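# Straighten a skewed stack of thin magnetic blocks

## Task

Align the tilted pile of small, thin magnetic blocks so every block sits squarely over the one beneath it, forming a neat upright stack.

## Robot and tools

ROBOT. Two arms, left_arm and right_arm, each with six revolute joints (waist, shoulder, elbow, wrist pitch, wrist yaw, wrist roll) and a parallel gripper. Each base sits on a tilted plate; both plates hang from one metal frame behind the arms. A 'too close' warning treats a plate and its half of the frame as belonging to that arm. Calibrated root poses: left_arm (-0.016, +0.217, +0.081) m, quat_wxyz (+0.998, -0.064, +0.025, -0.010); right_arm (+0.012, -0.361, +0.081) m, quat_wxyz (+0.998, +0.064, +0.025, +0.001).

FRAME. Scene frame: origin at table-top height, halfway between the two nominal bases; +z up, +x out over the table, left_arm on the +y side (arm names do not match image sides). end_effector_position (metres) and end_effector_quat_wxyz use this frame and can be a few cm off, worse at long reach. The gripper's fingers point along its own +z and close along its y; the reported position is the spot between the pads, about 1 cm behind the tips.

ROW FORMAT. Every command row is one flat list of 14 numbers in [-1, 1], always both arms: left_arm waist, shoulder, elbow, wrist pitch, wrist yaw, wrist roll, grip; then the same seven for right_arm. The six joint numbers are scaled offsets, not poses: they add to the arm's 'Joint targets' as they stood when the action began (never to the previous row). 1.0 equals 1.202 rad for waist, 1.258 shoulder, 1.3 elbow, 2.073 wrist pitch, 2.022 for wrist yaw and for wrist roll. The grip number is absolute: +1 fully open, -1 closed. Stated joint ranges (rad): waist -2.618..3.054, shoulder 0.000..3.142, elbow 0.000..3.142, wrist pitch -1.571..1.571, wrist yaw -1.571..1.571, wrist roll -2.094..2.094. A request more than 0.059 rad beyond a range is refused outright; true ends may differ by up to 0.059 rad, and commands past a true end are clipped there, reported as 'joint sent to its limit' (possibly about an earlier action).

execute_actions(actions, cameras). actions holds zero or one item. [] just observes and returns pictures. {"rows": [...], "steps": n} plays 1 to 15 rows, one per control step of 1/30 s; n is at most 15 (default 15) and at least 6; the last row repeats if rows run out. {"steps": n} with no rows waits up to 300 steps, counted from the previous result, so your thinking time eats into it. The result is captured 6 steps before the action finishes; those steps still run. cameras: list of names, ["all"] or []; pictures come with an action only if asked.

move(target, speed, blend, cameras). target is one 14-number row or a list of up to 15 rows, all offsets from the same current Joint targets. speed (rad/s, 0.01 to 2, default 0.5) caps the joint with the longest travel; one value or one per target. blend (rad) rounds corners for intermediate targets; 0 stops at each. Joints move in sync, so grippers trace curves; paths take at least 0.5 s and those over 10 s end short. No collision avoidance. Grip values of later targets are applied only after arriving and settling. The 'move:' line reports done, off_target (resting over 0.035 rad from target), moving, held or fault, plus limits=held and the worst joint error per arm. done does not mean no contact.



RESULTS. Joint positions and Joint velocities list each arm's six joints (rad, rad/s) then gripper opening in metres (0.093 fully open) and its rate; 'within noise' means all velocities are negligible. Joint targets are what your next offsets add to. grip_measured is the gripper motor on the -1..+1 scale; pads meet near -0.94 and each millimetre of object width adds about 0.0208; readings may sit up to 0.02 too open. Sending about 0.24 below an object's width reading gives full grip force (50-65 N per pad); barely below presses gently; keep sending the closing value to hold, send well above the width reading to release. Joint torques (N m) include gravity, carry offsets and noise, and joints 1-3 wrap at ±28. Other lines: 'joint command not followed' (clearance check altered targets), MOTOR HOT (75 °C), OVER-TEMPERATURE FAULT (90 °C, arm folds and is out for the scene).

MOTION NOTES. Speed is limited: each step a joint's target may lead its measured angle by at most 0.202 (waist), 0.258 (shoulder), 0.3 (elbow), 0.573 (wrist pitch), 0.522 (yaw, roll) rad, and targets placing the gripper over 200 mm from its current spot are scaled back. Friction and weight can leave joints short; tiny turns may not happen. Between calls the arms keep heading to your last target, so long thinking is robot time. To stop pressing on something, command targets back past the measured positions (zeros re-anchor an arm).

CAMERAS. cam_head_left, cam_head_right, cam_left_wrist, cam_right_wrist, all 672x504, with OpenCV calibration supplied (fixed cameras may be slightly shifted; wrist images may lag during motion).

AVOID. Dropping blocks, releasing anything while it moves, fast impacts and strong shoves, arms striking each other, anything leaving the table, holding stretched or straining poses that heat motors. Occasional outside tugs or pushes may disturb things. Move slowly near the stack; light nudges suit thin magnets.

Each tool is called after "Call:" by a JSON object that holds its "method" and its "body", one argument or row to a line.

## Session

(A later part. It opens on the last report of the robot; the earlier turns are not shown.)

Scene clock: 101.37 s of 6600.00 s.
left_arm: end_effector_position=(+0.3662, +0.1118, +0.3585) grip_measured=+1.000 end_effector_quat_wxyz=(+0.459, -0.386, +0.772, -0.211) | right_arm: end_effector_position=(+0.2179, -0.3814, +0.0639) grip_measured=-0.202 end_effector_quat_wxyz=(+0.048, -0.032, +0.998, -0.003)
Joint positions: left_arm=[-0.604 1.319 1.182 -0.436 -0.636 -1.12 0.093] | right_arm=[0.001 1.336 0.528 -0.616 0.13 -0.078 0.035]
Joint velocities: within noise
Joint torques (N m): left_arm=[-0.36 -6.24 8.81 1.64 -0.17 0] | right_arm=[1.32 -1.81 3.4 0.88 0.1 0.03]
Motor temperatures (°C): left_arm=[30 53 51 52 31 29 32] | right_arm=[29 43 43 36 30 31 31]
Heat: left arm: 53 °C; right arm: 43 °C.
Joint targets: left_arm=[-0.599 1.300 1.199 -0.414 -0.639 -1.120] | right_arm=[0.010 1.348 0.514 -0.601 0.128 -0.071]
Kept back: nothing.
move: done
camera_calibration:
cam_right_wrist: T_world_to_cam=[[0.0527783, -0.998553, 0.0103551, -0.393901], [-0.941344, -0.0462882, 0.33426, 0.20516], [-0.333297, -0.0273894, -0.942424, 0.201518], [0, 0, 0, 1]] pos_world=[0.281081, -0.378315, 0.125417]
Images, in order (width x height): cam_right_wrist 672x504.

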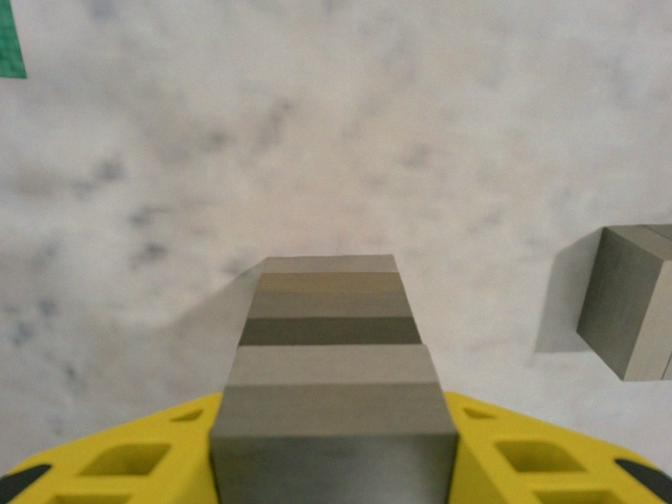

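Call:
{"method": "execute_actions", "body": {
  "actions": [
    {"rows": [[0,0,0,0,0,0,1,0,-0.0048,0,-0.0029,0,0,-0.35],[0,0,0,0,0,0,1,0,-0.0048,0,-0.0029,0,0,-0.33],[0,0,0,0,0,0,1,0,-0.0048,0,-0.0029,0,0,-0.31],[0,0,0,0,0,0,1,0,-0.0048,0,-0.0029,0,0,-0.29],[0,0,0,0,0,0,1,0,-0.0048,0,-0.0029,0,0,-0.27],[0,0,0,0,0,0,1,0,-0.0048,0,-0.0029,0,0,-0.25],[0,0,0,0,0,0,1,0,-0.0048,0,-0.0029,0,0,-0.23],[0,0,0,0,0,0,1,0,-0.0048,0,-0.0029,0,0,-0.21],[0,0,0,0,0,0,1,0,-0.0048,0,-0.0029,0,0,-0.19],[0,0,0,0,0,0,1,0,-0.0048,0,-0.0029,0,0,-0.17],[0,0,0,0,0,0,1,0,-0.0048,0,-0.0029,0,0,-0.15],[0,0,0,0,0,0,1,0,-0.0048,0,-0.0029,0,0,-0.13],[0,0,0,0,0,0,1,0,-0.0048,0,-0.0029,0,0,-0.11],[0,0,0,0,0,0,1,0,-0.0048,0,-0.0029,0,0,-0.09],[0,0,0,0,0,0,1,0,-0.0048,0,-0.0029,0,0,-0.06]]}
  ],
  "cameras": []
}}

Call:
{"method": "execute_actions", "body": {
  "actions": [
    {"rows": [[0,0,0,0,0,0,1,0,0,0,0,0,0,-0.04],[0,0,0,0,0,0,1,0,0,0,0,0,0,-0.02],[0,0,0,0,0,0,1,0,0,0,0,0,0,0.0],[0,0,0,0,0,0,1,0,0,0,0,0,0,0.02],[0,0,0,0,0,0,1,0,0,0,0,0,0,0.05],[0,0,0,0,0,0,1,0,0,0,0,0,0,0.08],[0,0,0,0,0,0,1,0,0,0,0,0,0,0.11],[0,0,0,0,0,0,1,0,0,0,0,0,0,0.14],[0,0,0,0,0,0,1,0,0,0,0,0,0,0.17],[0,0,0,0,0,0,1,0,0,0,0,0,0,0.2],[0,0,0,0,0,0,1,0,0,0,0,0,0,0.24],[0,0,0,0,0,0,1,0,0,0,0,0,0,0.28],[0,0,0,0,0,0,1,0,0,0,0,0,0,0.32],[0,0,0,0,0,0,1,0,0,0,0,0,0,0.35]]}
  ],
  "cameras": []
}}

Call:
{"method": "wait", "body": {
  "seconds": 0.3,
  "cameras": ["cam_right_wrist"]
}}

Scene clock: 103.17 s of 6600.00 s.
left_arm: end_effector_position=(+0.3662, +0.1118, +0.3585) grip_measured=+1.000 end_effector_quat_wxyz=(+0.459, -0.386, +0.772, -0.211) | right_arm: end_effector_position=(+0.2179, -0.3814, +0.0639) grip_measured=-0.187 end_effector_quat_wxyz=(+0.048, -0.032, +0.998, -0.003)
Joint positions: left_arm=[-0.604 1.319 1.182 -0.436 -0.636 -1.12 0.093] | right_arm=[0.001 1.336 0.528 -0.616 0.13 -0.078 0.036]
Joint velocities: left_arm=[within noise] | right_arm=[-0.002 -0.002 -0.002 -0.022 -0.081 -0.11 0.015]
Joint torques (N m): left_arm=[-0.35 -6.26 8.91 1.64 -0.18 -0.01] | right_arm=[1.32 -2.43 3.33 0.84 0.12 0.02]
Motor temperatures (°C): left_arm=[30 53 52 52 31 29 32] | right_arm=[29 43 43 36 30 31 31]
Heat: left arm: 53 °C; right arm: 43 °C.
Joint targets: left_arm=[-0.599 1.300 1.199 -0.414 -0.639 -1.120] | right_arm=[0.010 1.342 0.514 -0.607 0.128 -0.071]
Steps of this call (1-45: nothing new was sent; 46-54: this action's first 9). Readings (joint positions of left_arm | right_arm):
46: [-0.604 1.319 1.182 -0.436 -0.636 -1.120] | [0.001 1.336 0.528 -0.616 0.130 -0.078]
47: [-0.604 1.319 1.182 -0.436 -0.636 -1.120] | [0.001 1.336 0.528 -0.616 0.130 -0.078]
49: [-0.604 1.319 1.182 -0.436 -0.636 -1.120] | [0.001 1.336 0.528 -0.616 0.130 -0.078]
53: [-0.604 1.319 1.182 -0.436 -0.636 -1.120] | [0.001 1.336 0.528 -0.616 0.130 -0.078]
54: the state above
No camera images: "cameras" was empty.

Scene clock: 103.67 s of 6600.00 s.
left_arm: end_effector_position=(+0.3662, +0.1118, +0.3585) grip_measured=+1.000 end_effector_quat_wxyz=(+0.459, -0.386, +0.772, -0.211) | right_arm: end_effector_position=(+0.2184, -0.3814, +0.0640) grip_measured=+0.151 end_effector_quat_wxyz=(+0.049, -0.032, +0.998, -0.003)
Joint positions: left_arm=[-0.604 1.319 1.182 -0.436 -0.636 -1.12 0.093] | right_arm=[0.001 1.336 0.528 -0.614 0.13 -0.077 0.052]
Joint velocities: left_arm=[within noise] | right_arm=[0.012 0.007 0.007 -0.007 -0.051 0.022 0.038]
Joint torques (N m): left_arm=[-0.42 -6.28 8.79 1.66 -0.18 0.01] | right_arm=[1.42 -2.39 3.43 0.8 0.11 0.07]
Motor temperatures (°C): left_arm=[30 53 52 52 31 29 32] | right_arm=[29 43 43 36 30 31 31]
Heat: left arm: 53 °C; right arm: 43 °C.
Joint targets: left_arm=[-0.599 1.300 1.199 -0.414 -0.639 -1.120] | right_arm=[0.010 1.342 0.514 -0.607 0.128 -0.071]
Steps of this call (1-6: your previous action's last 6; 7-15: this action's first 9). Readings (joint positions of left_arm | right_arm):
7: [-0.604 1.319 1.182 -0.436 -0.636 -1.120] | [0.001 1.336 0.528 -0.616 0.130 -0.077]
8: [-0.604 1.319 1.182 -0.436 -0.636 -1.120] | [0.001 1.336 0.528 -0.616 0.130 -0.077]
10: [-0.604 1.319 1.182 -0.436 -0.636 -1.120] | [0.001 1.336 0.528 -0.615 0.130 -0.077]
14: [-0.604 1.319 1.182 -0.436 -0.636 -1.120] | [0.001 1.336 0.528 -0.614 0.130 -0.077]
15: the state above
No camera images: "cameras" was empty.

Scene clock: 104.17 s of 6600.00 s.
left_arm: end_effector_position=(+0.3662, +0.1118, +0.3585) grip_measured=+1.000 end_effector_quat_wxyz=(+0.459, -0.386, +0.772, -0.211) | right_arm: end_effector_position=(+0.2185, -0.3814, +0.0640) grip_measured=+0.348 end_effector_quat_wxyz=(+0.049, -0.032, +0.998, -0.003)
Joint positions: left_arm=[-0.604 1.319 1.182 -0.436 -0.636 -1.12 0.093] | right_arm=[0.001 1.336 0.528 -0.614 0.13 -0.077 0.062]
Joint velocities: within noise
Joint torques (N m): left_arm=[-0.42 -6.23 8.88 1.66 -0.17 0.01] | right_arm=[1.35 -2.37 3.37 0.77 0.11 0.06]
Motor temperatures (°C): left_arm=[30 53 52 52 31 29 32] | right_arm=[29 43 43 36 30 31 31]
Heat: left arm: 53 °C; right arm: 43 °C.
Joint targets: left_arm=[-0.599 1.300 1.199 -0.414 -0.639 -1.120] | right_arm=[0.010 1.342 0.514 -0.607 0.128 -0.071]
Steps of this call (1-6: your previous action's last 6; 7-15: toward your last target). Readings (joint positions of left_arm | right_arm):
1: [-0.604 1.319 1.182 -0.436 -0.636 -1.120] | [0.001 1.336 0.528 -0.614 0.130 -0.077]
2: [-0.604 1.319 1.182 -0.436 -0.636 -1.120] | [0.001 1.336 0.528 -0.614 0.130 -0.077]
4: [-0.604 1.319 1.182 -0.436 -0.636 -1.120] | [0.001 1.336 0.528 -0.614 0.130 -0.077]
8: [-0.604 1.319 1.182 -0.436 -0.636 -1.120] | [0.001 1.336 0.528 -0.614 0.130 -0.077]
15: the state above
All arms were judged still, so your last target was given up. Each gripper or tool keeps its last command.
camera_calibration:
cam_right_wrist: T_world_to_cam=[[0.0520839, -0.998588, 0.0104389, -0.393805], [-0.942131, -0.0456674, 0.332119, 0.206204], [-0.331174, -0.0271329, -0.94318, 0.201433], [0, 0, 0, 1]] pos_world=[0.281492, -0.378367, 0.125614]
Images, in order (width x height): cam_right_wrist 672x504.

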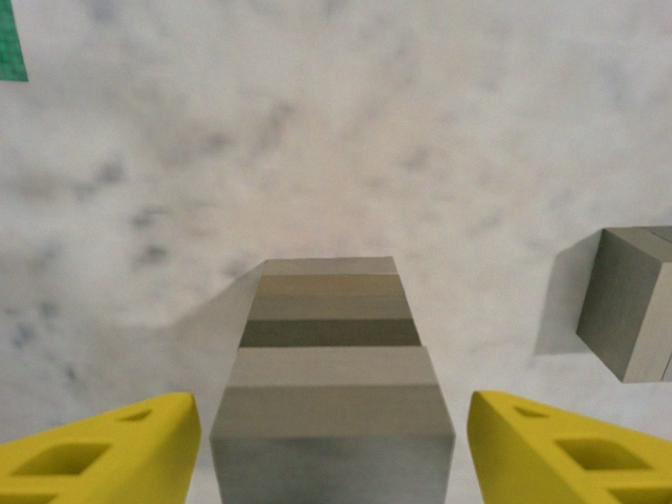

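Call:
{"method": "move", "body": {
  "target": [0,0,0,0,0,0,1,-0.0316,0.0795,-0.0431,0.0753,0,-0.0188,0.35],
  "speed": 0.2,
  "cameras": ["cam_right_wrist", "cam_head_right"]
}}

Scene clock: 105.80 s of 6600.00 s.
left_arm: end_effector_position=(+0.3662, +0.1118, +0.3585) grip_measured=+1.000 end_effector_quat_wxyz=(+0.459, -0.386, +0.772, -0.211) | right_arm: end_effector_position=(+0.2182, -0.3822, +0.0372) grip_measured=+0.348 end_effector_quat_wxyz=(+0.048, -0.033, +0.998, -0.005)
Joint positions: left_arm=[-0.604 1.319 1.182 -0.436 -0.636 -1.12 0.093] | right_arm=[-0.019 1.432 0.469 -0.458 0.13 -0.101 0.062]
Joint velocities: within noise
Joint torques (N m): left_arm=[-0.47 -6.26 8.84 1.65 -0.2 0.01] | right_arm=[-0.38 -2.32 3.15 0.84 0.09 -0.11]
Motor temperatures (°C): left_arm=[30 53 52 52 31 29 32] | right_arm=[29 43 43 36 30 31 31]
Heat: left arm: 53 °C; right arm: 43 °C.
Joint targets: left_arm=[-0.599 1.300 1.199 -0.414 -0.639 -1.120] | right_arm=[-0.028 1.442 0.458 -0.451 0.128 -0.108]
Kept back: nothing.
move: done
camera_calibration:
cam_right_wrist: T_world_to_cam=[[0.055139, -0.998385, 0.0136592, -0.395095], [-0.941331, -0.0474166, 0.334136, 0.213887], [-0.332949, -0.0312817, -0.942426, 0.174811], [0, 0, 0, 1]] pos_world=[0.281327, -0.378847, 0.0986758]
Images, in order (width x height): cam_head_right 672x504, cam_right_wrist 672x504.

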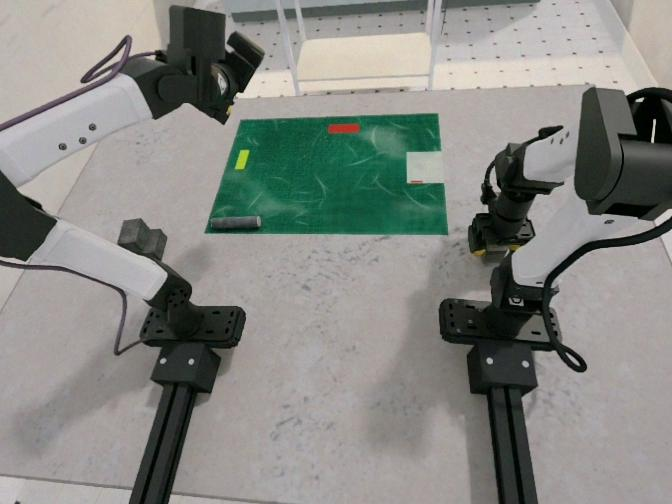

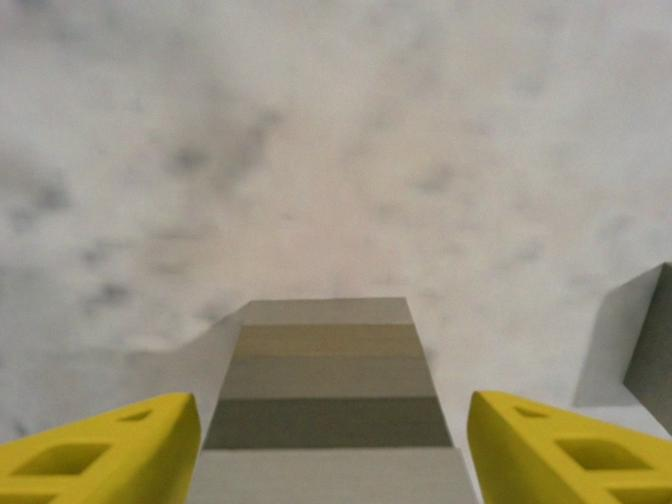

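Call:
{"method": "execute_actions", "body": {
  "actions": [
    {"rows": [[0,0,0,0,0,0,1,0,0,0,0,0,0,0.31],[0,0,0,0,0,0,1,0,0,0,0,0,0,0.27],[0,0,0,0,0,0,1,0,0,0,0,0,0,0.23],[0,0,0,0,0,0,1,0,0,0,0,0,0,0.20],[0,0,0,0,0,0,1,0,0,0,0,0,0,0.17],[0,0,0,0,0,0,1,0,0,0,0,0,0,0.14],[0,0,0,0,0,0,1,0,0,0,0,0,0,0.11],[0,0,0,0,0,0,1,0,0,0,0,0,0,0.08],[0,0,0,0,0,0,1,0,0,0,0,0,0,0.06],[0,0,0,0,0,0,1,0,0,0,0,0,0,0.04],[0,0,0,0,0,0,1,0,0,0,0,0,0,0.02],[0,0,0,0,0,0,1,0,0,0,0,0,0,0.0],[0,0,0,0,0,0,1,0,0,0,0,0,0,-0.015],[0,0,0,0,0,0,1,0,0,0,0,0,0,-0.03],[0,0,0,0,0,0,1,0,0,0,0,0,0,-0.045]]}
  ],
  "cameras": []
}}

Call:
{"method": "execute_actions", "body": {
  "actions": [
    {"rows": [[0,0,0,0,0,0,1,0,0,0,0,0,0,-0.06],[0,0,0,0,0,0,1,0,0,0,0,0,0,-0.07],[0,0,0,0,0,0,1,0,0,0,0,0,0,-0.085],[0,0,0,0,0,0,1,0,0,0,0,0,0,-0.1],[0,0,0,0,0,0,1,0,0,0,0,0,0,-0.12],[0,0,0,0,0,0,1,0,0,0,0,0,0,-0.14],[0,0,0,0,0,0,1,0,0,0,0,0,0,-0.16],[0,0,0,0,0,0,1,0,0,0,0,0,0,-0.18],[0,0,0,0,0,0,1,0,0,0,0,0,0,-0.2],[0,0,0,0,0,0,1,0,0,0,0,0,0,-0.22],[0,0,0,0,0,0,1,0,0,0,0,0,0,-0.24],[0,0,0,0,0,0,1,0,0,0,0,0,0,-0.26],[0,0,0,0,0,0,1,0,0,0,0,0,0,-0.28],[0,0,0,0,0,0,1,0,0,0,0,0,0,-0.3],[0,0,0,0,0,0,1,0,0,0,0,0,0,-0.32]]}
  ],
  "cameras": []
}}

Call:
{"method": "wait", "body": {
  "seconds": 0.4,
  "cameras": ["cam_right_wrist"]
}}

Scene clock: 106.93 s of 6600.00 s.
left_arm: end_effector_position=(+0.3662, +0.1118, +0.3585) grip_measured=+1.000 end_effector_quat_wxyz=(+0.459, -0.386, +0.772, -0.211) | right_arm: end_effector_position=(+0.2184, -0.3822, +0.0372) grip_measured=+0.075 end_effector_quat_wxyz=(+0.048, -0.034, +0.998, -0.005)
Joint positions: left_arm=[-0.604 1.319 1.182 -0.436 -0.636 -1.12 0.093] | right_arm=[-0.019 1.432 0.469 -0.457 0.13 -0.101 0.049]
Joint velocities: left_arm=[within noise] | right_arm=[0.007 0.017 -0.002 -0.051 0.095 0.081 -0.03]
Joint torques (N m): left_arm=[-0.5 -6.28 8.76 1.64 -0.2 0.02] | right_arm=[-0.35 -2.32 3.18 0.77 0.1 -0.08]
Motor temperatures (°C): left_arm=[30 53 52 52 31 29 32] | right_arm=[29 43 43 36 30 31 31]
Heat: left arm: 53 °C; right arm: 43 °C.
Joint targets: left_arm=[-0.599 1.300 1.199 -0.414 -0.639 -1.120] | right_arm=[-0.028 1.442 0.458 -0.451 0.128 -0.109]
Steps of this call (1-25: nothing new was sent; 26-34: this action's first 9). Readings (joint positions of left_arm | right_arm):
26: [-0.604 1.319 1.182 -0.436 -0.636 -1.120] | [-0.019 1.432 0.469 -0.458 0.130 -0.101]
27: [-0.604 1.319 1.182 -0.436 -0.636 -1.120] | [-0.019 1.432 0.469 -0.458 0.130 -0.101]
29: [-0.604 1.319 1.182 -0.436 -0.636 -1.120] | [-0.019 1.432 0.469 -0.457 0.130 -0.101]
33: [-0.604 1.319 1.182 -0.436 -0.636 -1.120] | [-0.019 1.432 0.469 -0.457 0.130 -0.101]
34: the state above
No camera images: "cameras" was empty.

Scene clock: 107.43 s of 6600.00 s.
left_arm: end_effector_position=(+0.3662, +0.1118, +0.3585) grip_measured=+1.000 end_effector_quat_wxyz=(+0.459, -0.386, +0.772, -0.211) | right_arm: end_effector_position=(+0.2184, -0.3817, +0.0372) grip_measured=-0.141 end_effector_quat_wxyz=(+0.049, -0.034, +0.998, -0.003)
Joint positions: left_arm=[-0.604 1.319 1.182 -0.436 -0.636 -1.12 0.093] | right_arm=[-0.019 1.432 0.469 -0.457 0.127 -0.102 0.038]
Joint velocities: left_arm=[within noise] | right_arm=[0.007 -0.002 -0.027 0.022 -0.051 -0.007 -0.004]
Joint torques (N m): left_arm=[-0.34 -6.24 8.87 1.63 -0.15 0.01] | right_arm=[-0.35 -2.36 3.15 0.8 0.11 -0.07]
Motor temperatures (°C): left_arm=[30 53 52 52 31 29 32] | right_arm=[29 43 43 36 30 31 31]
Heat: left arm: 53 °C; right arm: 43 °C.
Joint targets: left_arm=[-0.599 1.300 1.199 -0.414 -0.639 -1.120] | right_arm=[-0.028 1.442 0.458 -0.451 0.128 -0.109]
Steps of this call (1-6: your previous action's last 6; 7-15: this action's first 9). Readings (joint positions of left_arm | right_arm):
7: [-0.604 1.319 1.182 -0.436 -0.636 -1.120] | [-0.019 1.432 0.469 -0.457 0.128 -0.101]
8: [-0.604 1.319 1.182 -0.436 -0.636 -1.120] | [-0.019 1.432 0.469 -0.457 0.127 -0.101]
10: [-0.604 1.319 1.182 -0.436 -0.636 -1.120] | [-0.019 1.432 0.469 -0.457 0.127 -0.102]
14: [-0.604 1.319 1.182 -0.436 -0.636 -1.120] | [-0.019 1.432 0.469 -0.457 0.127 -0.102]
15: the state above
No camera images: "cameras" was empty.

Scene clock: 108.03 s of 6600.00 s.
left_arm: end_effector_position=(+0.3662, +0.1118, +0.3585) grip_measured=+1.000 end_effector_quat_wxyz=(+0.459, -0.386, +0.772, -0.211) | right_arm: end_effector_position=(+0.2185, -0.3817, +0.0372) grip_measured=-0.189 end_effector_quat_wxyz=(+0.049, -0.034, +0.998, -0.003)
Joint positions: left_arm=[-0.604 1.319 1.182 -0.436 -0.636 -1.12 0.093] | right_arm=[-0.019 1.432 0.469 -0.457 0.127 -0.102 0.036]
Joint velocities: within noise
Joint torques (N m): left_arm=[-0.36 -6.22 8.77 1.65 -0.19 0.01] | right_arm=[-0.4 -2.33 3.04 0.82 0.11 -0.1]
Motor temperatures (°C): left_arm=[30 53 52 52 31 29 32] | right_arm=[29 43 43 36 30 31 31]
Heat: left arm: 53 °C; right arm: 43 °C.
Joint targets: left_arm=[-0.599 1.300 1.199 -0.414 -0.639 -1.120] | right_arm=[-0.028 1.442 0.458 -0.451 0.128 -0.109]
Steps of this call (1-6: your previous action's last 6; 7-15: toward your last target; 16-18: nothing new was sent). Readings (joint positions of left_arm | right_arm):
1: [-0.604 1.319 1.182 -0.436 -0.636 -1.120] | [-0.019 1.432 0.469 -0.457 0.127 -0.102]
2: [-0.604 1.319 1.182 -0.436 -0.636 -1.120] | [-0.019 1.432 0.469 -0.457 0.127 -0.102]
4: [-0.604 1.319 1.182 -0.436 -0.636 -1.120] | [-0.019 1.432 0.469 -0.457 0.127 -0.102]
8: [-0.604 1.319 1.182 -0.436 -0.636 -1.120] | [-0.019 1.432 0.469 -0.457 0.127 -0.102]
18: the state above
All arms were judged still, so your last target was given up. Each gripper or tool keeps its last command.
camera_calibration:
cam_right_wrist: T_world_to_cam=[[0.0560702, -0.998372, 0.0104172, -0.394622], [-0.941701, -0.049415, 0.332801, 0.21355], [-0.331745, -0.0284702, -0.942939, 0.175781], [0, 0, 0, 1]] pos_world=[0.281541, -0.378422, 0.0987918]
Images, in order (width x height): cam_right_wrist 672x504.

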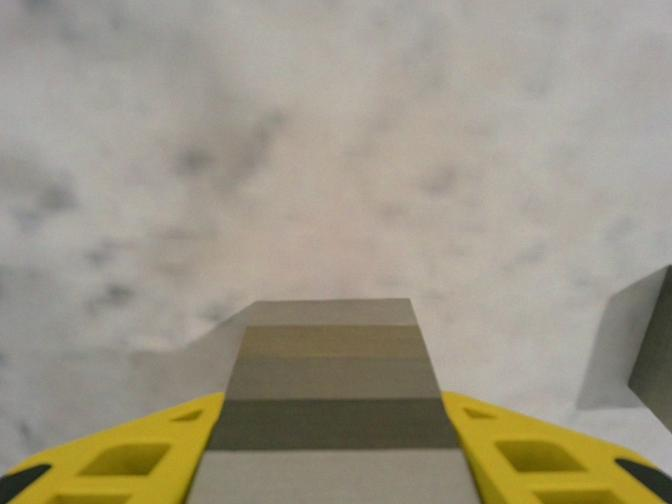

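Call:
{"method": "execute_actions", "body": {
  "actions": [
    {"rows": [[0,0,0,0,0,0,1,0,0,0,0,0,0,-0.29],[0,0,0,0,0,0,1,0,0,0,0,0,0,-0.26],[0,0,0,0,0,0,1,0,0,0,0,0,0,-0.23],[0,0,0,0,0,0,1,0,0,0,0,0,0,-0.20],[0,0,0,0,0,0,1,0,0,0,0,0,0,-0.17],[0,0,0,0,0,0,1,0,0,0,0,0,0,-0.14],[0,0,0,0,0,0,1,0,0,0,0,0,0,-0.11],[0,0,0,0,0,0,1,0,0,0,0,0,0,-0.08],[0,0,0,0,0,0,1,0,0,0,0,0,0,-0.04],[0,0,0,0,0,0,1,0,0,0,0,0,0,0.01],[0,0,0,0,0,0,1,0,0,0,0,0,0,0.07],[0,0,0,0,0,0,1,0,0,0,0,0,0,0.14],[0,0,0,0,0,0,1,0,0,0,0,0,0,0.21],[0,0,0,0,0,0,1,0,0,0,0,0,0,0.28],[0,0,0,0,0,0,1,0,0,0,0,0,0,0.35]]}
  ],
  "cameras": []
}}

Call:
{"method": "move", "body": {
  "target": [
    [0,0,0,0,0,0,1,0.0399,-0.1455,0.1169,-0.1592,0.001,0.0237,0.35],
    [0,0,0,0,0,0,1,0.0499,-0.1598,0.1323,-0.1773,0.0015,-0.7552,0.35]
  ],
  "speed": [0.3, 0.9],
  "blend": [0.02, 0],
  "cameras": ["cam_right_wrist", "cam_head_left", "cam_head_right"]
}}

Scene clock: 109.50 s of 6600.00 s.
left_arm: end_effector_position=(+0.3662, +0.1118, +0.3585) grip_measured=+1.000 end_effector_quat_wxyz=(+0.459, -0.386, +0.772, -0.211) | right_arm: end_effector_position=(+0.2185, -0.3817, +0.0372) grip_measured=-0.061 end_effector_quat_wxyz=(+0.049, -0.034, +0.998, -0.003)
Joint positions: left_arm=[-0.604 1.319 1.182 -0.436 -0.636 -1.12 0.093] | right_arm=[-0.019 1.432 0.469 -0.457 0.127 -0.102 0.042]
Joint velocities: left_arm=[within noise] | right_arm=[-0.002 -0.017 -0.002 -0.022 0.022 0.007 0.043]
Joint torques (N m): left_arm=[-0.44 -6.2 8.8 1.64 -0.17 0.02] | right_arm=[-0.4 -2.3 3.3 0.78 0.09 -0.08]
Motor temperatures (°C): left_arm=[30 53 52 52 31 29 32] | right_arm=[29 43 43 36 30 31 31]
Heat: left arm: 53 °C; right arm: 43 °C.
Joint targets: left_arm=[-0.599 1.300 1.199 -0.414 -0.639 -1.120] | right_arm=[-0.028 1.442 0.458 -0.451 0.128 -0.109]
Steps of this call (1-35: nothing new was sent; 36-44: this action's first 9). Readings (joint positions of left_arm | right_arm):
36: [-0.604 1.319 1.182 -0.436 -0.636 -1.120] | [-0.019 1.432 0.469 -0.457 0.127 -0.102]
37: [-0.604 1.319 1.182 -0.436 -0.636 -1.120] | [-0.019 1.432 0.469 -0.457 0.127 -0.102]
39: [-0.604 1.319 1.182 -0.436 -0.636 -1.120] | [-0.019 1.432 0.469 -0.457 0.127 -0.102]
43: [-0.604 1.319 1.182 -0.436 -0.636 -1.120] | [-0.019 1.432 0.469 -0.457 0.127 -0.102]
44: the state above
No camera images: "cameras" was empty.

Scene clock: 113.73 s of 6600.00 s.
left_arm: end_effector_position=(+0.3662, +0.1118, +0.3585) grip_measured=+1.000 end_effector_quat_wxyz=(+0.459, -0.386, +0.772, -0.211) | right_arm: end_effector_position=(+0.2148, -0.3801, +0.0931) grip_measured=+0.348 end_effector_quat_wxyz=(-0.030, +0.730, -0.683, +0.030)
Joint positions: left_arm=[-0.604 1.319 1.182 -0.436 -0.636 -1.12 0.093] | right_arm=[0.023 1.256 0.605 -0.786 0.127 -1.627 0.062]
Joint velocities: within noise
Joint torques (N m): left_arm=[-0.39 -6.17 8.88 1.65 -0.17 0.03] | right_arm=[1.33 -3.96 6.84 0.19 0.1 -0.07]
Motor temperatures (°C): left_arm=[30 53 52 52 31 29 32] | right_arm=[29 43 43 36 30 31 31]
Heat: left arm: 53 °C; right arm: 43 °C.
Joint targets: left_arm=[-0.599 1.300 1.199 -0.414 -0.639 -1.120] | right_arm=[0.032 1.241 0.630 -0.819 0.131 -1.636]
Kept back: nothing.
move: done
camera_calibration:
cam_right_wrist: T_world_to_cam=[[0.994617, 0.0553937, 0.0875737, -0.201695], [0.0132712, -0.906258, 0.422516, -0.347627], [0.102769, -0.419079, -0.902115, -0.0182638], [0, 0, 0, 1]] pos_world=[0.2071, -0.311521, 0.148065]
Images, in order (width x height): cam_head_left 672x504, cam_head_right 672x504, cam_right_wrist 672x504.

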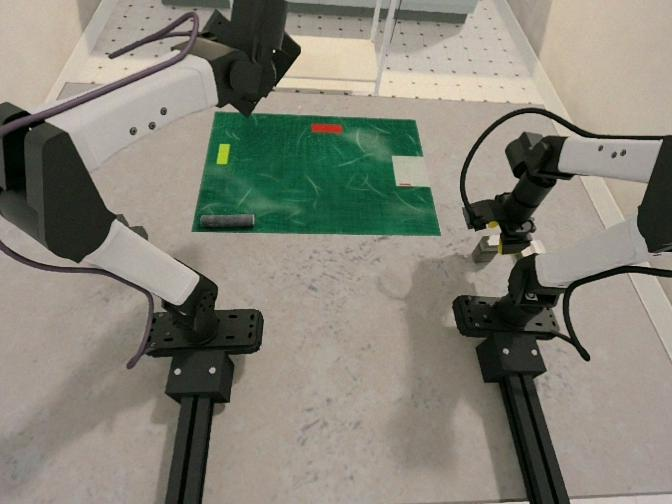

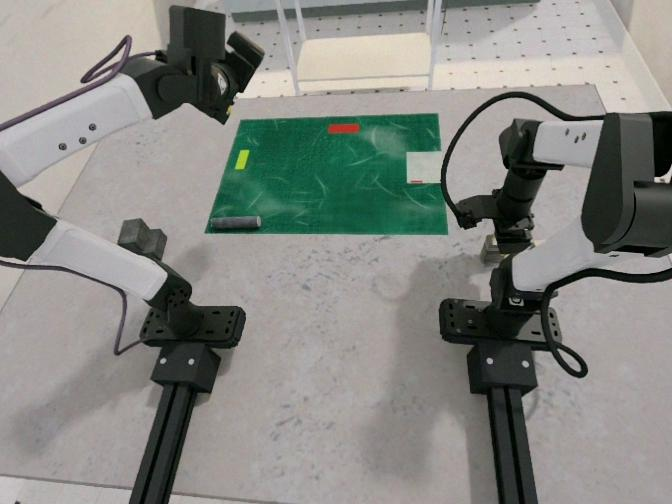

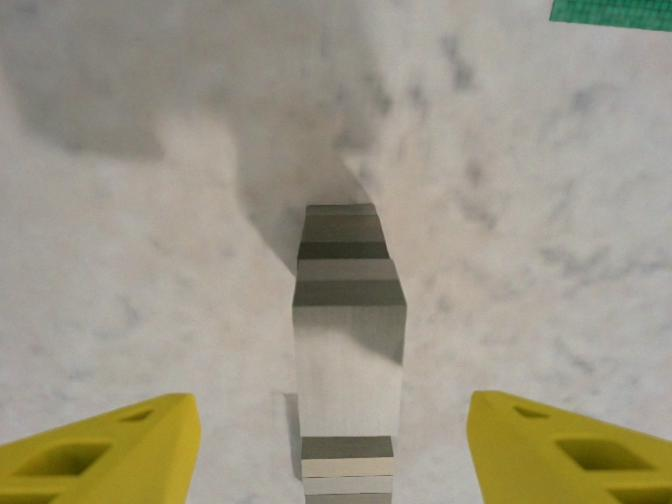

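Call:
{"method": "move", "body": {
  "target": [0,0,0,0,0,0,1,-0.0491,0.1598,-0.1323,0.1775,0,-0.0208,0.35],
  "speed": 0.3,
  "cameras": ["cam_right_wrist"]
}}

Scene clock: 116.00 s of 6600.00 s.
left_arm: end_effector_position=(+0.3662, +0.1118, +0.3585) grip_measured=+1.000 end_effector_quat_wxyz=(+0.459, -0.386, +0.772, -0.211) | right_arm: end_effector_position=(+0.2179, -0.3815, +0.0370) grip_measured=+0.348 end_effector_quat_wxyz=(-0.032, +0.729, -0.683, +0.036)
Joint positions: left_arm=[-0.604 1.319 1.182 -0.436 -0.636 -1.12 0.093] | right_arm=[-0.019 1.432 0.468 -0.458 0.127 -1.67 0.062]
Joint velocities: within noise
Joint torques (N m): left_arm=[-0.35 -6.35 8.96 1.67 -0.17 0.02] | right_arm=[-0.46 -2.29 3 0.7 0.1 -0.08]
Motor temperatures (°C): left_arm=[30 52 52 52 31 29 32] | right_arm=[29 43 43 36 30 31 31]
Heat: left arm: 52 °C; right arm: 43 °C.
Joint targets: left_arm=[-0.599 1.300 1.199 -0.414 -0.639 -1.120] | right_arm=[-0.027 1.442 0.458 -0.450 0.131 -1.678]
Kept back: nothing.
move: done
camera_calibration:
cam_right_wrist: T_world_to_cam=[[0.993671, 0.055262, 0.0977971, -0.200033], [0.00813781, -0.903746, 0.427993, -0.323299], [0.112035, -0.424488, -0.898475, -0.0740292], [0, 0, 0, 1]] pos_world=[0.209692, -0.312551, 0.0914189]
Images, in order (width x height): cam_right_wrist 672x504.

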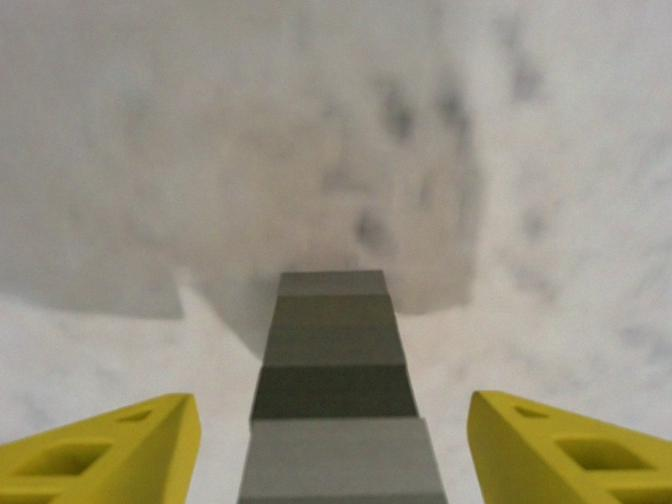

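Call:
{"method": "execute_actions", "body": {
  "actions": [
    {"rows": [[0,0,0,0,0,0,1,0,0,0,0,0,0,0.29],[0,0,0,0,0,0,1,0,0,0,0,0,0,0.23],[0,0,0,0,0,0,1,0,0,0,0,0,0,0.17],[0,0,0,0,0,0,1,0,0,0,0,0,0,0.11],[0,0,0,0,0,0,1,0,0,0,0,0,0,0.05],[0,0,0,0,0,0,1,0,0,0,0,0,0,-0.01],[0,0,0,0,0,0,1,0,0,0,0,0,0,-0.06],[0,0,0,0,0,0,1,0,0,0,0,0,0,-0.11],[0,0,0,0,0,0,1,0,0,0,0,0,0,-0.15],[0,0,0,0,0,0,1,0,0,0,0,0,0,-0.19],[0,0,0,0,0,0,1,0,0,0,0,0,0,-0.23],[0,0,0,0,0,0,1,0,0,0,0,0,0,-0.26],[0,0,0,0,0,0,1,0,0,0,0,0,0,-0.29],[0,0,0,0,0,0,1,0,0,0,0,0,0,-0.32],[0,0,0,0,0,0,1,0,0,0,0,0,0,-0.34]]}
  ],
  "cameras": []
}}

Call:
{"method": "execute_actions", "body": {
  "actions": [
    {"rows": [[0,0,0,0,0,0,1,0,0,0,0,0,0,-0.355],[0,0,0,0,0,0,1,0,0,0,0,0,0,-0.37],[0,0,0,0,0,0,1,0,0,0,0,0,0,-0.385],[0,0,0,0,0,0,1,0,0,0,0,0,0,-0.4],[0,0,0,0,0,0,1,0,0,0,0,0,0,-0.415],[0,0,0,0,0,0,1,0,0,0,0,0,0,-0.43],[0,0,0,0,0,0,1,0,0,0,0,0,0,-0.45],[0,0,0,0,0,0,1,0,0,0,0,0,0,-0.47],[0,0,0,0,0,0,1,0,0,0,0,0,0,-0.49],[0,0,0,0,0,0,1,0,0,0,0,0,0,-0.51],[0,0,0,0,0,0,1,0,0,0,0,0,0,-0.53],[0,0,0,0,0,0,1,0,0,0,0,0,0,-0.55],[0,0,0,0,0,0,1,0,0,0,0,0,0,-0.58],[0,0,0,0,0,0,1,0,0,0,0,0,0,-0.61],[0,0,0,0,0,0,1,0,0,0,0,0,0,-0.64]]}
  ],
  "cameras": []
}}

Call:
{"method": "wait", "body": {
  "seconds": 0.4,
  "cameras": ["cam_right_wrist"]
}}

Scene clock: 117.03 s of 6600.00 s.
left_arm: end_effector_position=(+0.3662, +0.1118, +0.3585) grip_measured=+1.000 end_effector_quat_wxyz=(+0.459, -0.386, +0.772, -0.211) | right_arm: end_effector_position=(+0.2181, -0.3815, +0.0370) grip_measured=-0.123 end_effector_quat_wxyz=(-0.032, +0.729, -0.682, +0.036)
Joint positions: left_arm=[-0.604 1.319 1.182 -0.436 -0.636 -1.12 0.093] | right_arm=[-0.019 1.432 0.468 -0.457 0.127 -1.67 0.039]
Joint velocities: left_arm=[within noise] | right_arm=[-0.017 -0.007 0.012 -0.022 0.051 0.037 -0.057]
Joint torques (N m): left_arm=[-0.34 -6.3 8.83 1.65 -0.18 0] | right_arm=[-0.47 -2.43 2.97 0.7 0.07 -0.11]
Motor temperatures (°C): left_arm=[30 52 52 52 31 29 32] | right_arm=[29 43 43 36 30 31 31]
Heat: left arm: 52 °C; right arm: 43 °C.
Joint targets: left_arm=[-0.599 1.300 1.199 -0.414 -0.639 -1.120] | right_arm=[-0.027 1.442 0.458 -0.450 0.131 -1.678]
Steps of this call (1-22: nothing new was sent; 23-31: this action's first 9). Readings (joint positions of left_arm | right_arm):
23: [-0.604 1.319 1.182 -0.436 -0.636 -1.120] | [-0.019 1.432 0.468 -0.457 0.127 -1.670]
24: [-0.604 1.319 1.182 -0.436 -0.636 -1.120] | [-0.019 1.432 0.468 -0.457 0.127 -1.670]
26: [-0.604 1.319 1.182 -0.436 -0.636 -1.120] | [-0.019 1.432 0.468 -0.457 0.127 -1.670]
30: [-0.604 1.319 1.182 -0.436 -0.636 -1.120] | [-0.019 1.432 0.468 -0.457 0.127 -1.670]
31: the state above
No camera images: "cameras" was empty.

Scene clock: 117.53 s of 6600.00 s.
left_arm: end_effector_position=(+0.3662, +0.1118, +0.3585) grip_measured=+1.000 end_effector_quat_wxyz=(+0.459, -0.386, +0.772, -0.211) | right_arm: end_effector_position=(+0.2186, -0.3815, +0.0370) grip_measured=-0.465 end_effector_quat_wxyz=(-0.033, +0.729, -0.682, +0.037)
Joint positions: left_arm=[-0.604 1.319 1.182 -0.436 -0.636 -1.12 0.093] | right_arm=[-0.019 1.432 0.468 -0.455 0.127 -1.671 0.023]
Joint velocities: left_arm=[within noise] | right_arm=[-0.007 0.012 0.002 -0.022 -0.022 -0.037 -0.005]
Joint torques (N m): left_arm=[-0.38 -6.13 8.84 1.65 -0.19 0.01] | right_arm=[-0.32 -2.32 3.25 0.71 0.1 -0.08]
Motor temperatures (°C): left_arm=[30 52 52 52 31 29 32] | right_arm=[29 43 43 36 30 31 31]
Heat: left arm: 52 °C; right arm: 43 °C.
Joint targets: left_arm=[-0.599 1.300 1.199 -0.414 -0.639 -1.120] | right_arm=[-0.027 1.442 0.458 -0.450 0.131 -1.678]
Steps of this call (1-6: your previous action's last 6; 7-15: this action's first 9). Readings (joint positions of left_arm | right_arm):
7: [-0.604 1.319 1.182 -0.436 -0.636 -1.120] | [-0.019 1.432 0.468 -0.457 0.127 -1.670]
8: [-0.604 1.319 1.182 -0.436 -0.636 -1.120] | [-0.019 1.432 0.468 -0.456 0.127 -1.670]
10: [-0.604 1.319 1.182 -0.436 -0.636 -1.120] | [-0.019 1.432 0.468 -0.455 0.127 -1.670]
14: [-0.604 1.319 1.182 -0.436 -0.636 -1.120] | [-0.019 1.432 0.468 -0.455 0.127 -1.671]
15: the state above
No camera images: "cameras" was empty.

Scene clock: 118.13 s of 6600.00 s.
left_arm: end_effector_position=(+0.3662, +0.1118, +0.3585) grip_measured=+1.000 end_effector_quat_wxyz=(+0.459, -0.386, +0.772, -0.211) | right_arm: end_effector_position=(+0.2186, -0.3815, +0.0370) grip_measured=-0.508 end_effector_quat_wxyz=(-0.033, +0.729, -0.682, +0.037)
Joint positions: left_arm=[-0.604 1.319 1.182 -0.436 -0.636 -1.12 0.093] | right_arm=[-0.019 1.432 0.468 -0.455 0.127 -1.671 0.021]
Joint velocities: within noise
Joint torques (N m): left_arm=[-0.39 -6.26 8.81 1.65 -0.16 0.02] | right_arm=[-0.42 -2.4 3.08 0.68 0.08 -0.07]
Motor temperatures (°C): left_arm=[30 52 52 52 31 29 32] | right_arm=[29 42 43 36 30 31 31]
Heat: left arm: 52 °C; right arm: 43 °C.
Joint targets: left_arm=[-0.599 1.300 1.199 -0.414 -0.639 -1.120] | right_arm=[-0.027 1.442 0.458 -0.450 0.131 -1.678]
Steps of this call (1-6: your previous action's last 6; 7-15: toward your last target; 16-18: nothing new was sent). Readings (joint positions of left_arm | right_arm):
1: [-0.604 1.319 1.182 -0.436 -0.636 -1.120] | [-0.019 1.432 0.468 -0.455 0.127 -1.671]
2: [-0.604 1.319 1.182 -0.436 -0.636 -1.120] | [-0.019 1.432 0.468 -0.455 0.127 -1.671]
4: [-0.604 1.319 1.182 -0.436 -0.636 -1.120] | [-0.019 1.432 0.468 -0.455 0.127 -1.671]
8: [-0.604 1.319 1.182 -0.436 -0.636 -1.120] | [-0.019 1.432 0.468 -0.455 0.127 -1.671]
18: the state above
All arms were judged still, so your last target was given up. Each gripper or tool keeps its last command.
camera_calibration:
cam_right_wrist: T_world_to_cam=[[0.993364, 0.0560741, 0.100416, -0.200394], [0.00772912, -0.903668, 0.428164, -0.323238], [0.114752, -0.424546, -0.898105, -0.0746835], [0, 0, 0, 1]] pos_world=[0.210133, -0.312569, 0.0914479]
Images, in order (width x height): cam_right_wrist 672x504.

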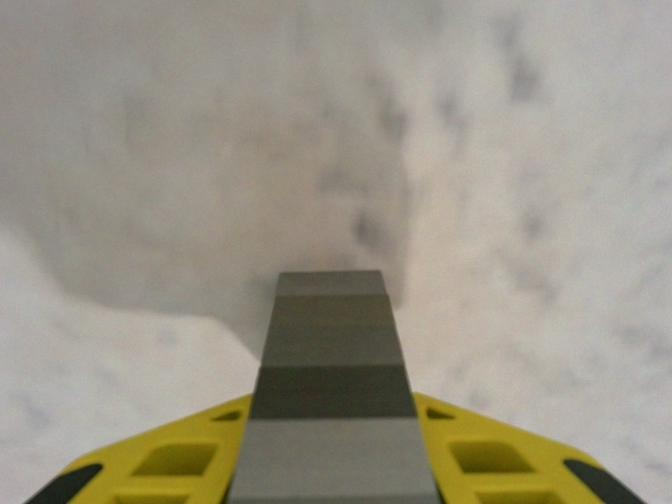

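Call:
{"method": "execute_actions", "body": {
  "actions": [
    {"rows": [[0,0,0,0,0,0,1,0,0,0,0,0,0,-0.60],[0,0,0,0,0,0,1,0,0,0,0,0,0,-0.57],[0,0,0,0,0,0,1,0,0,0,0,0,0,-0.54],[0,0,0,0,0,0,1,0,0,0,0,0,0,-0.51],[0,0,0,0,0,0,1,0,0,0,0,0,0,-0.48],[0,0,0,0,0,0,1,0,0,0,0,0,0,-0.45],[0,0,0,0,0,0,1,0,0,0,0,0,0,-0.42],[0,0,0,0,0,0,1,0,0,0,0,0,0,-0.39],[0,0,0,0,0,0,1,0,0,0,0,0,0,-0.35],[0,0,0,0,0,0,1,0,0,0,0,0,0,-0.3],[0,0,0,0,0,0,1,0,0,0,0,0,0,-0.24],[0,0,0,0,0,0,1,0,0,0,0,0,0,-0.16],[0,0,0,0,0,0,1,0,0,0,0,0,0,-0.08],[0,0,0,0,0,0,1,0,0,0,0,0,0,0.0],[0,0,0,0,0,0,1,0,0,0,0,0,0,0.08]]}
  ],
  "cameras": []
}}

Call:
{"method": "move", "body": {
  "target": [0,0,0,0,0,0,1,0.0491,-0.1598,0.1323,-0.1778,0,0.0208,0.2],
  "speed": 0.3,
  "cameras": ["cam_right_wrist", "cam_head_left", "cam_head_right"]
}}

Call:
{"method": "zoom_image", "body": {
  "camera": "cam_right_wrist",
  "region": [230, 180, 450, 460]
}}

Scene clock: 119.07 s of 6600.00 s.
left_arm: end_effector_position=(+0.3662, +0.1118, +0.3585) grip_measured=+1.000 end_effector_quat_wxyz=(+0.459, -0.386, +0.772, -0.211) | right_arm: end_effector_position=(+0.2186, -0.3815, +0.0370) grip_measured=-0.369 end_effector_quat_wxyz=(-0.033, +0.729, -0.682, +0.037)
Joint positions: left_arm=[-0.604 1.319 1.182 -0.436 -0.636 -1.12 0.093] | right_arm=[-0.019 1.432 0.468 -0.455 0.127 -1.671 0.027]
Joint velocities: left_arm=[within noise] | right_arm=[0.002 -0.002 0.007 0.051 0.095 -0.066 0.038]
Joint torques (N m): left_arm=[-0.36 -6.3 8.87 1.65 -0.2 0.02] | right_arm=[-0.49 -2.26 3 0.64 0.1 -0.09]
Motor temperatures (°C): left_arm=[30 52 52 52 31 29 32] | right_arm=[29 42 43 36 30 31 31]
Heat: left arm: 52 °C; right arm: 43 °C.
Joint targets: left_arm=[-0.599 1.300 1.199 -0.414 -0.639 -1.120] | right_arm=[-0.027 1.442 0.458 -0.450 0.131 -1.678]
Steps of this call (1-19: nothing new was sent; 20-28: this action's first 9). Readings (joint positions of left_arm | right_arm):
20: [-0.604 1.319 1.182 -0.436 -0.636 -1.120] | [-0.019 1.432 0.468 -0.455 0.127 -1.671]
21: [-0.604 1.319 1.182 -0.436 -0.636 -1.120] | [-0.019 1.432 0.468 -0.455 0.127 -1.671]
23: [-0.604 1.319 1.182 -0.436 -0.636 -1.120] | [-0.019 1.432 0.468 -0.455 0.127 -1.671]
27: [-0.604 1.319 1.182 -0.436 -0.636 -1.120] | [-0.019 1.432 0.468 -0.455 0.127 -1.671]
28: the state above
No camera images: "cameras" was empty.

Scene clock: 121.40 s of 6600.00 s.
left_arm: end_effector_position=(+0.3662, +0.1118, +0.3585) grip_measured=+1.000 end_effector_quat_wxyz=(+0.459, -0.386, +0.772, -0.211) | right_arm: end_effector_position=(+0.2158, -0.3802, +0.0940) grip_measured=+0.198 end_effector_quat_wxyz=(-0.032, +0.735, -0.677, +0.032)
Joint positions: left_arm=[-0.604 1.319 1.182 -0.436 -0.636 -1.12 0.093] | right_arm=[0.023 1.254 0.607 -0.786 0.127 -1.643 0.055]
Joint velocities: within noise
Joint torques (N m): left_arm=[-0.35 -6.17 8.77 1.68 -0.17 0.02] | right_arm=[1.37 -3.73 6.68 0.16 0.12 0.04]
Motor temperatures (°C): left_arm=[30 52 52 52 31 29 32] | right_arm=[29 42 43 36 30 31 31]
Heat: left arm: 52 °C; right arm: 43 °C.
Joint targets: left_arm=[-0.599 1.300 1.199 -0.414 -0.639 -1.120] | right_arm=[0.032 1.241 0.630 -0.819 0.131 -1.636]
Kept back: nothing.
move: done
camera_calibration:
cam_right_wrist: T_world_to_cam=[[0.993292, 0.0704583, 0.0916831, -0.197127], [0.0251123, -0.905429, 0.423754, -0.350463], [0.11287, -0.41861, -0.901125, -0.0196897], [0, 0, 0, 1]] pos_world=[0.206828, -0.311672, 0.148841]
Images, in order (width x height): cam_head_left 672x504, cam_head_right 672x504, cam_right_wrist 672x504.

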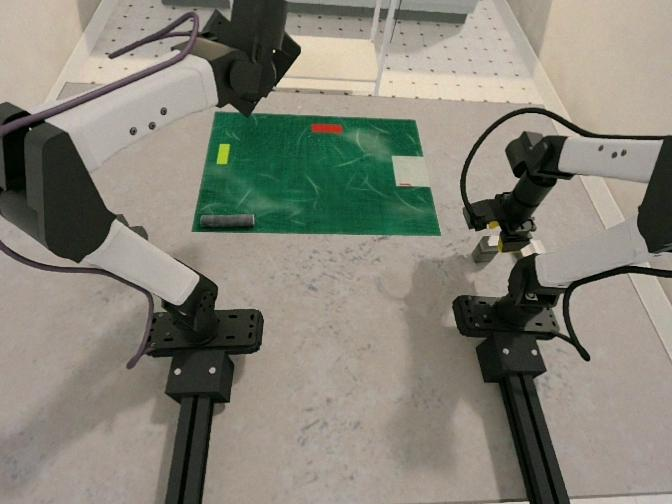

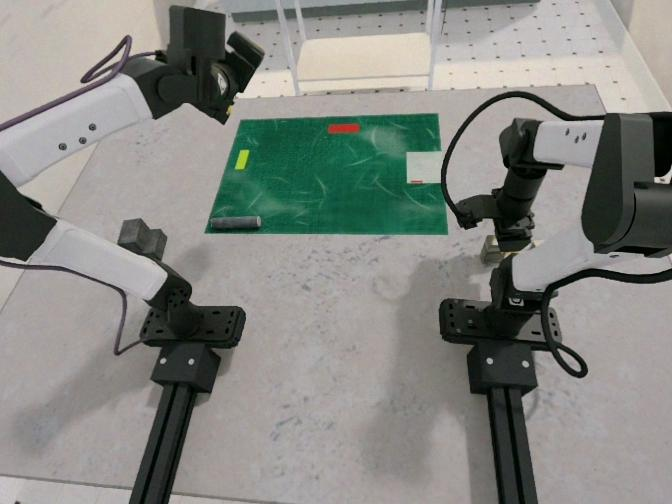

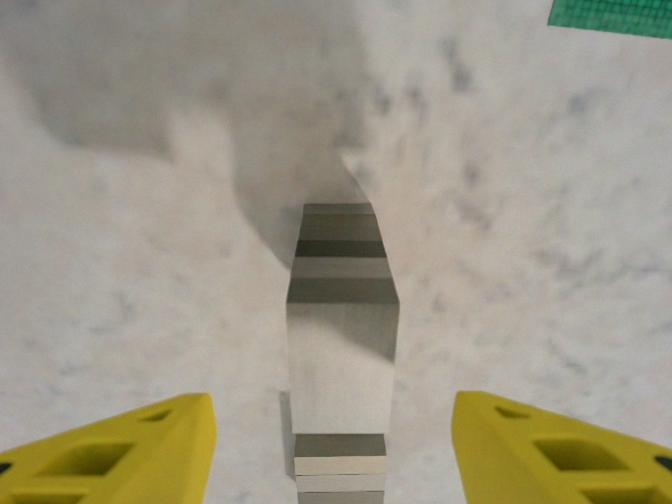

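Scaled by 1.800 from the camera's 672x504 image, which has a finer 960x720 frame.

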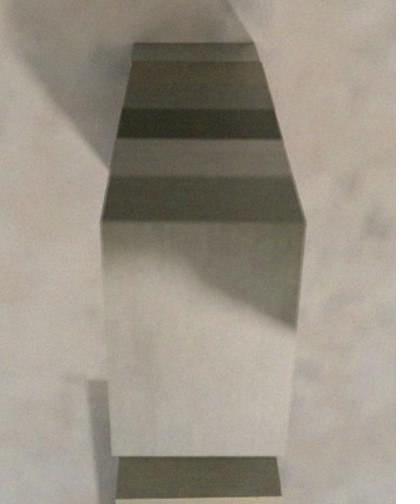

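Call:
{"method": "finished_scene", "body": {
  "scene": 1
}}

The scene is finished: the task was done.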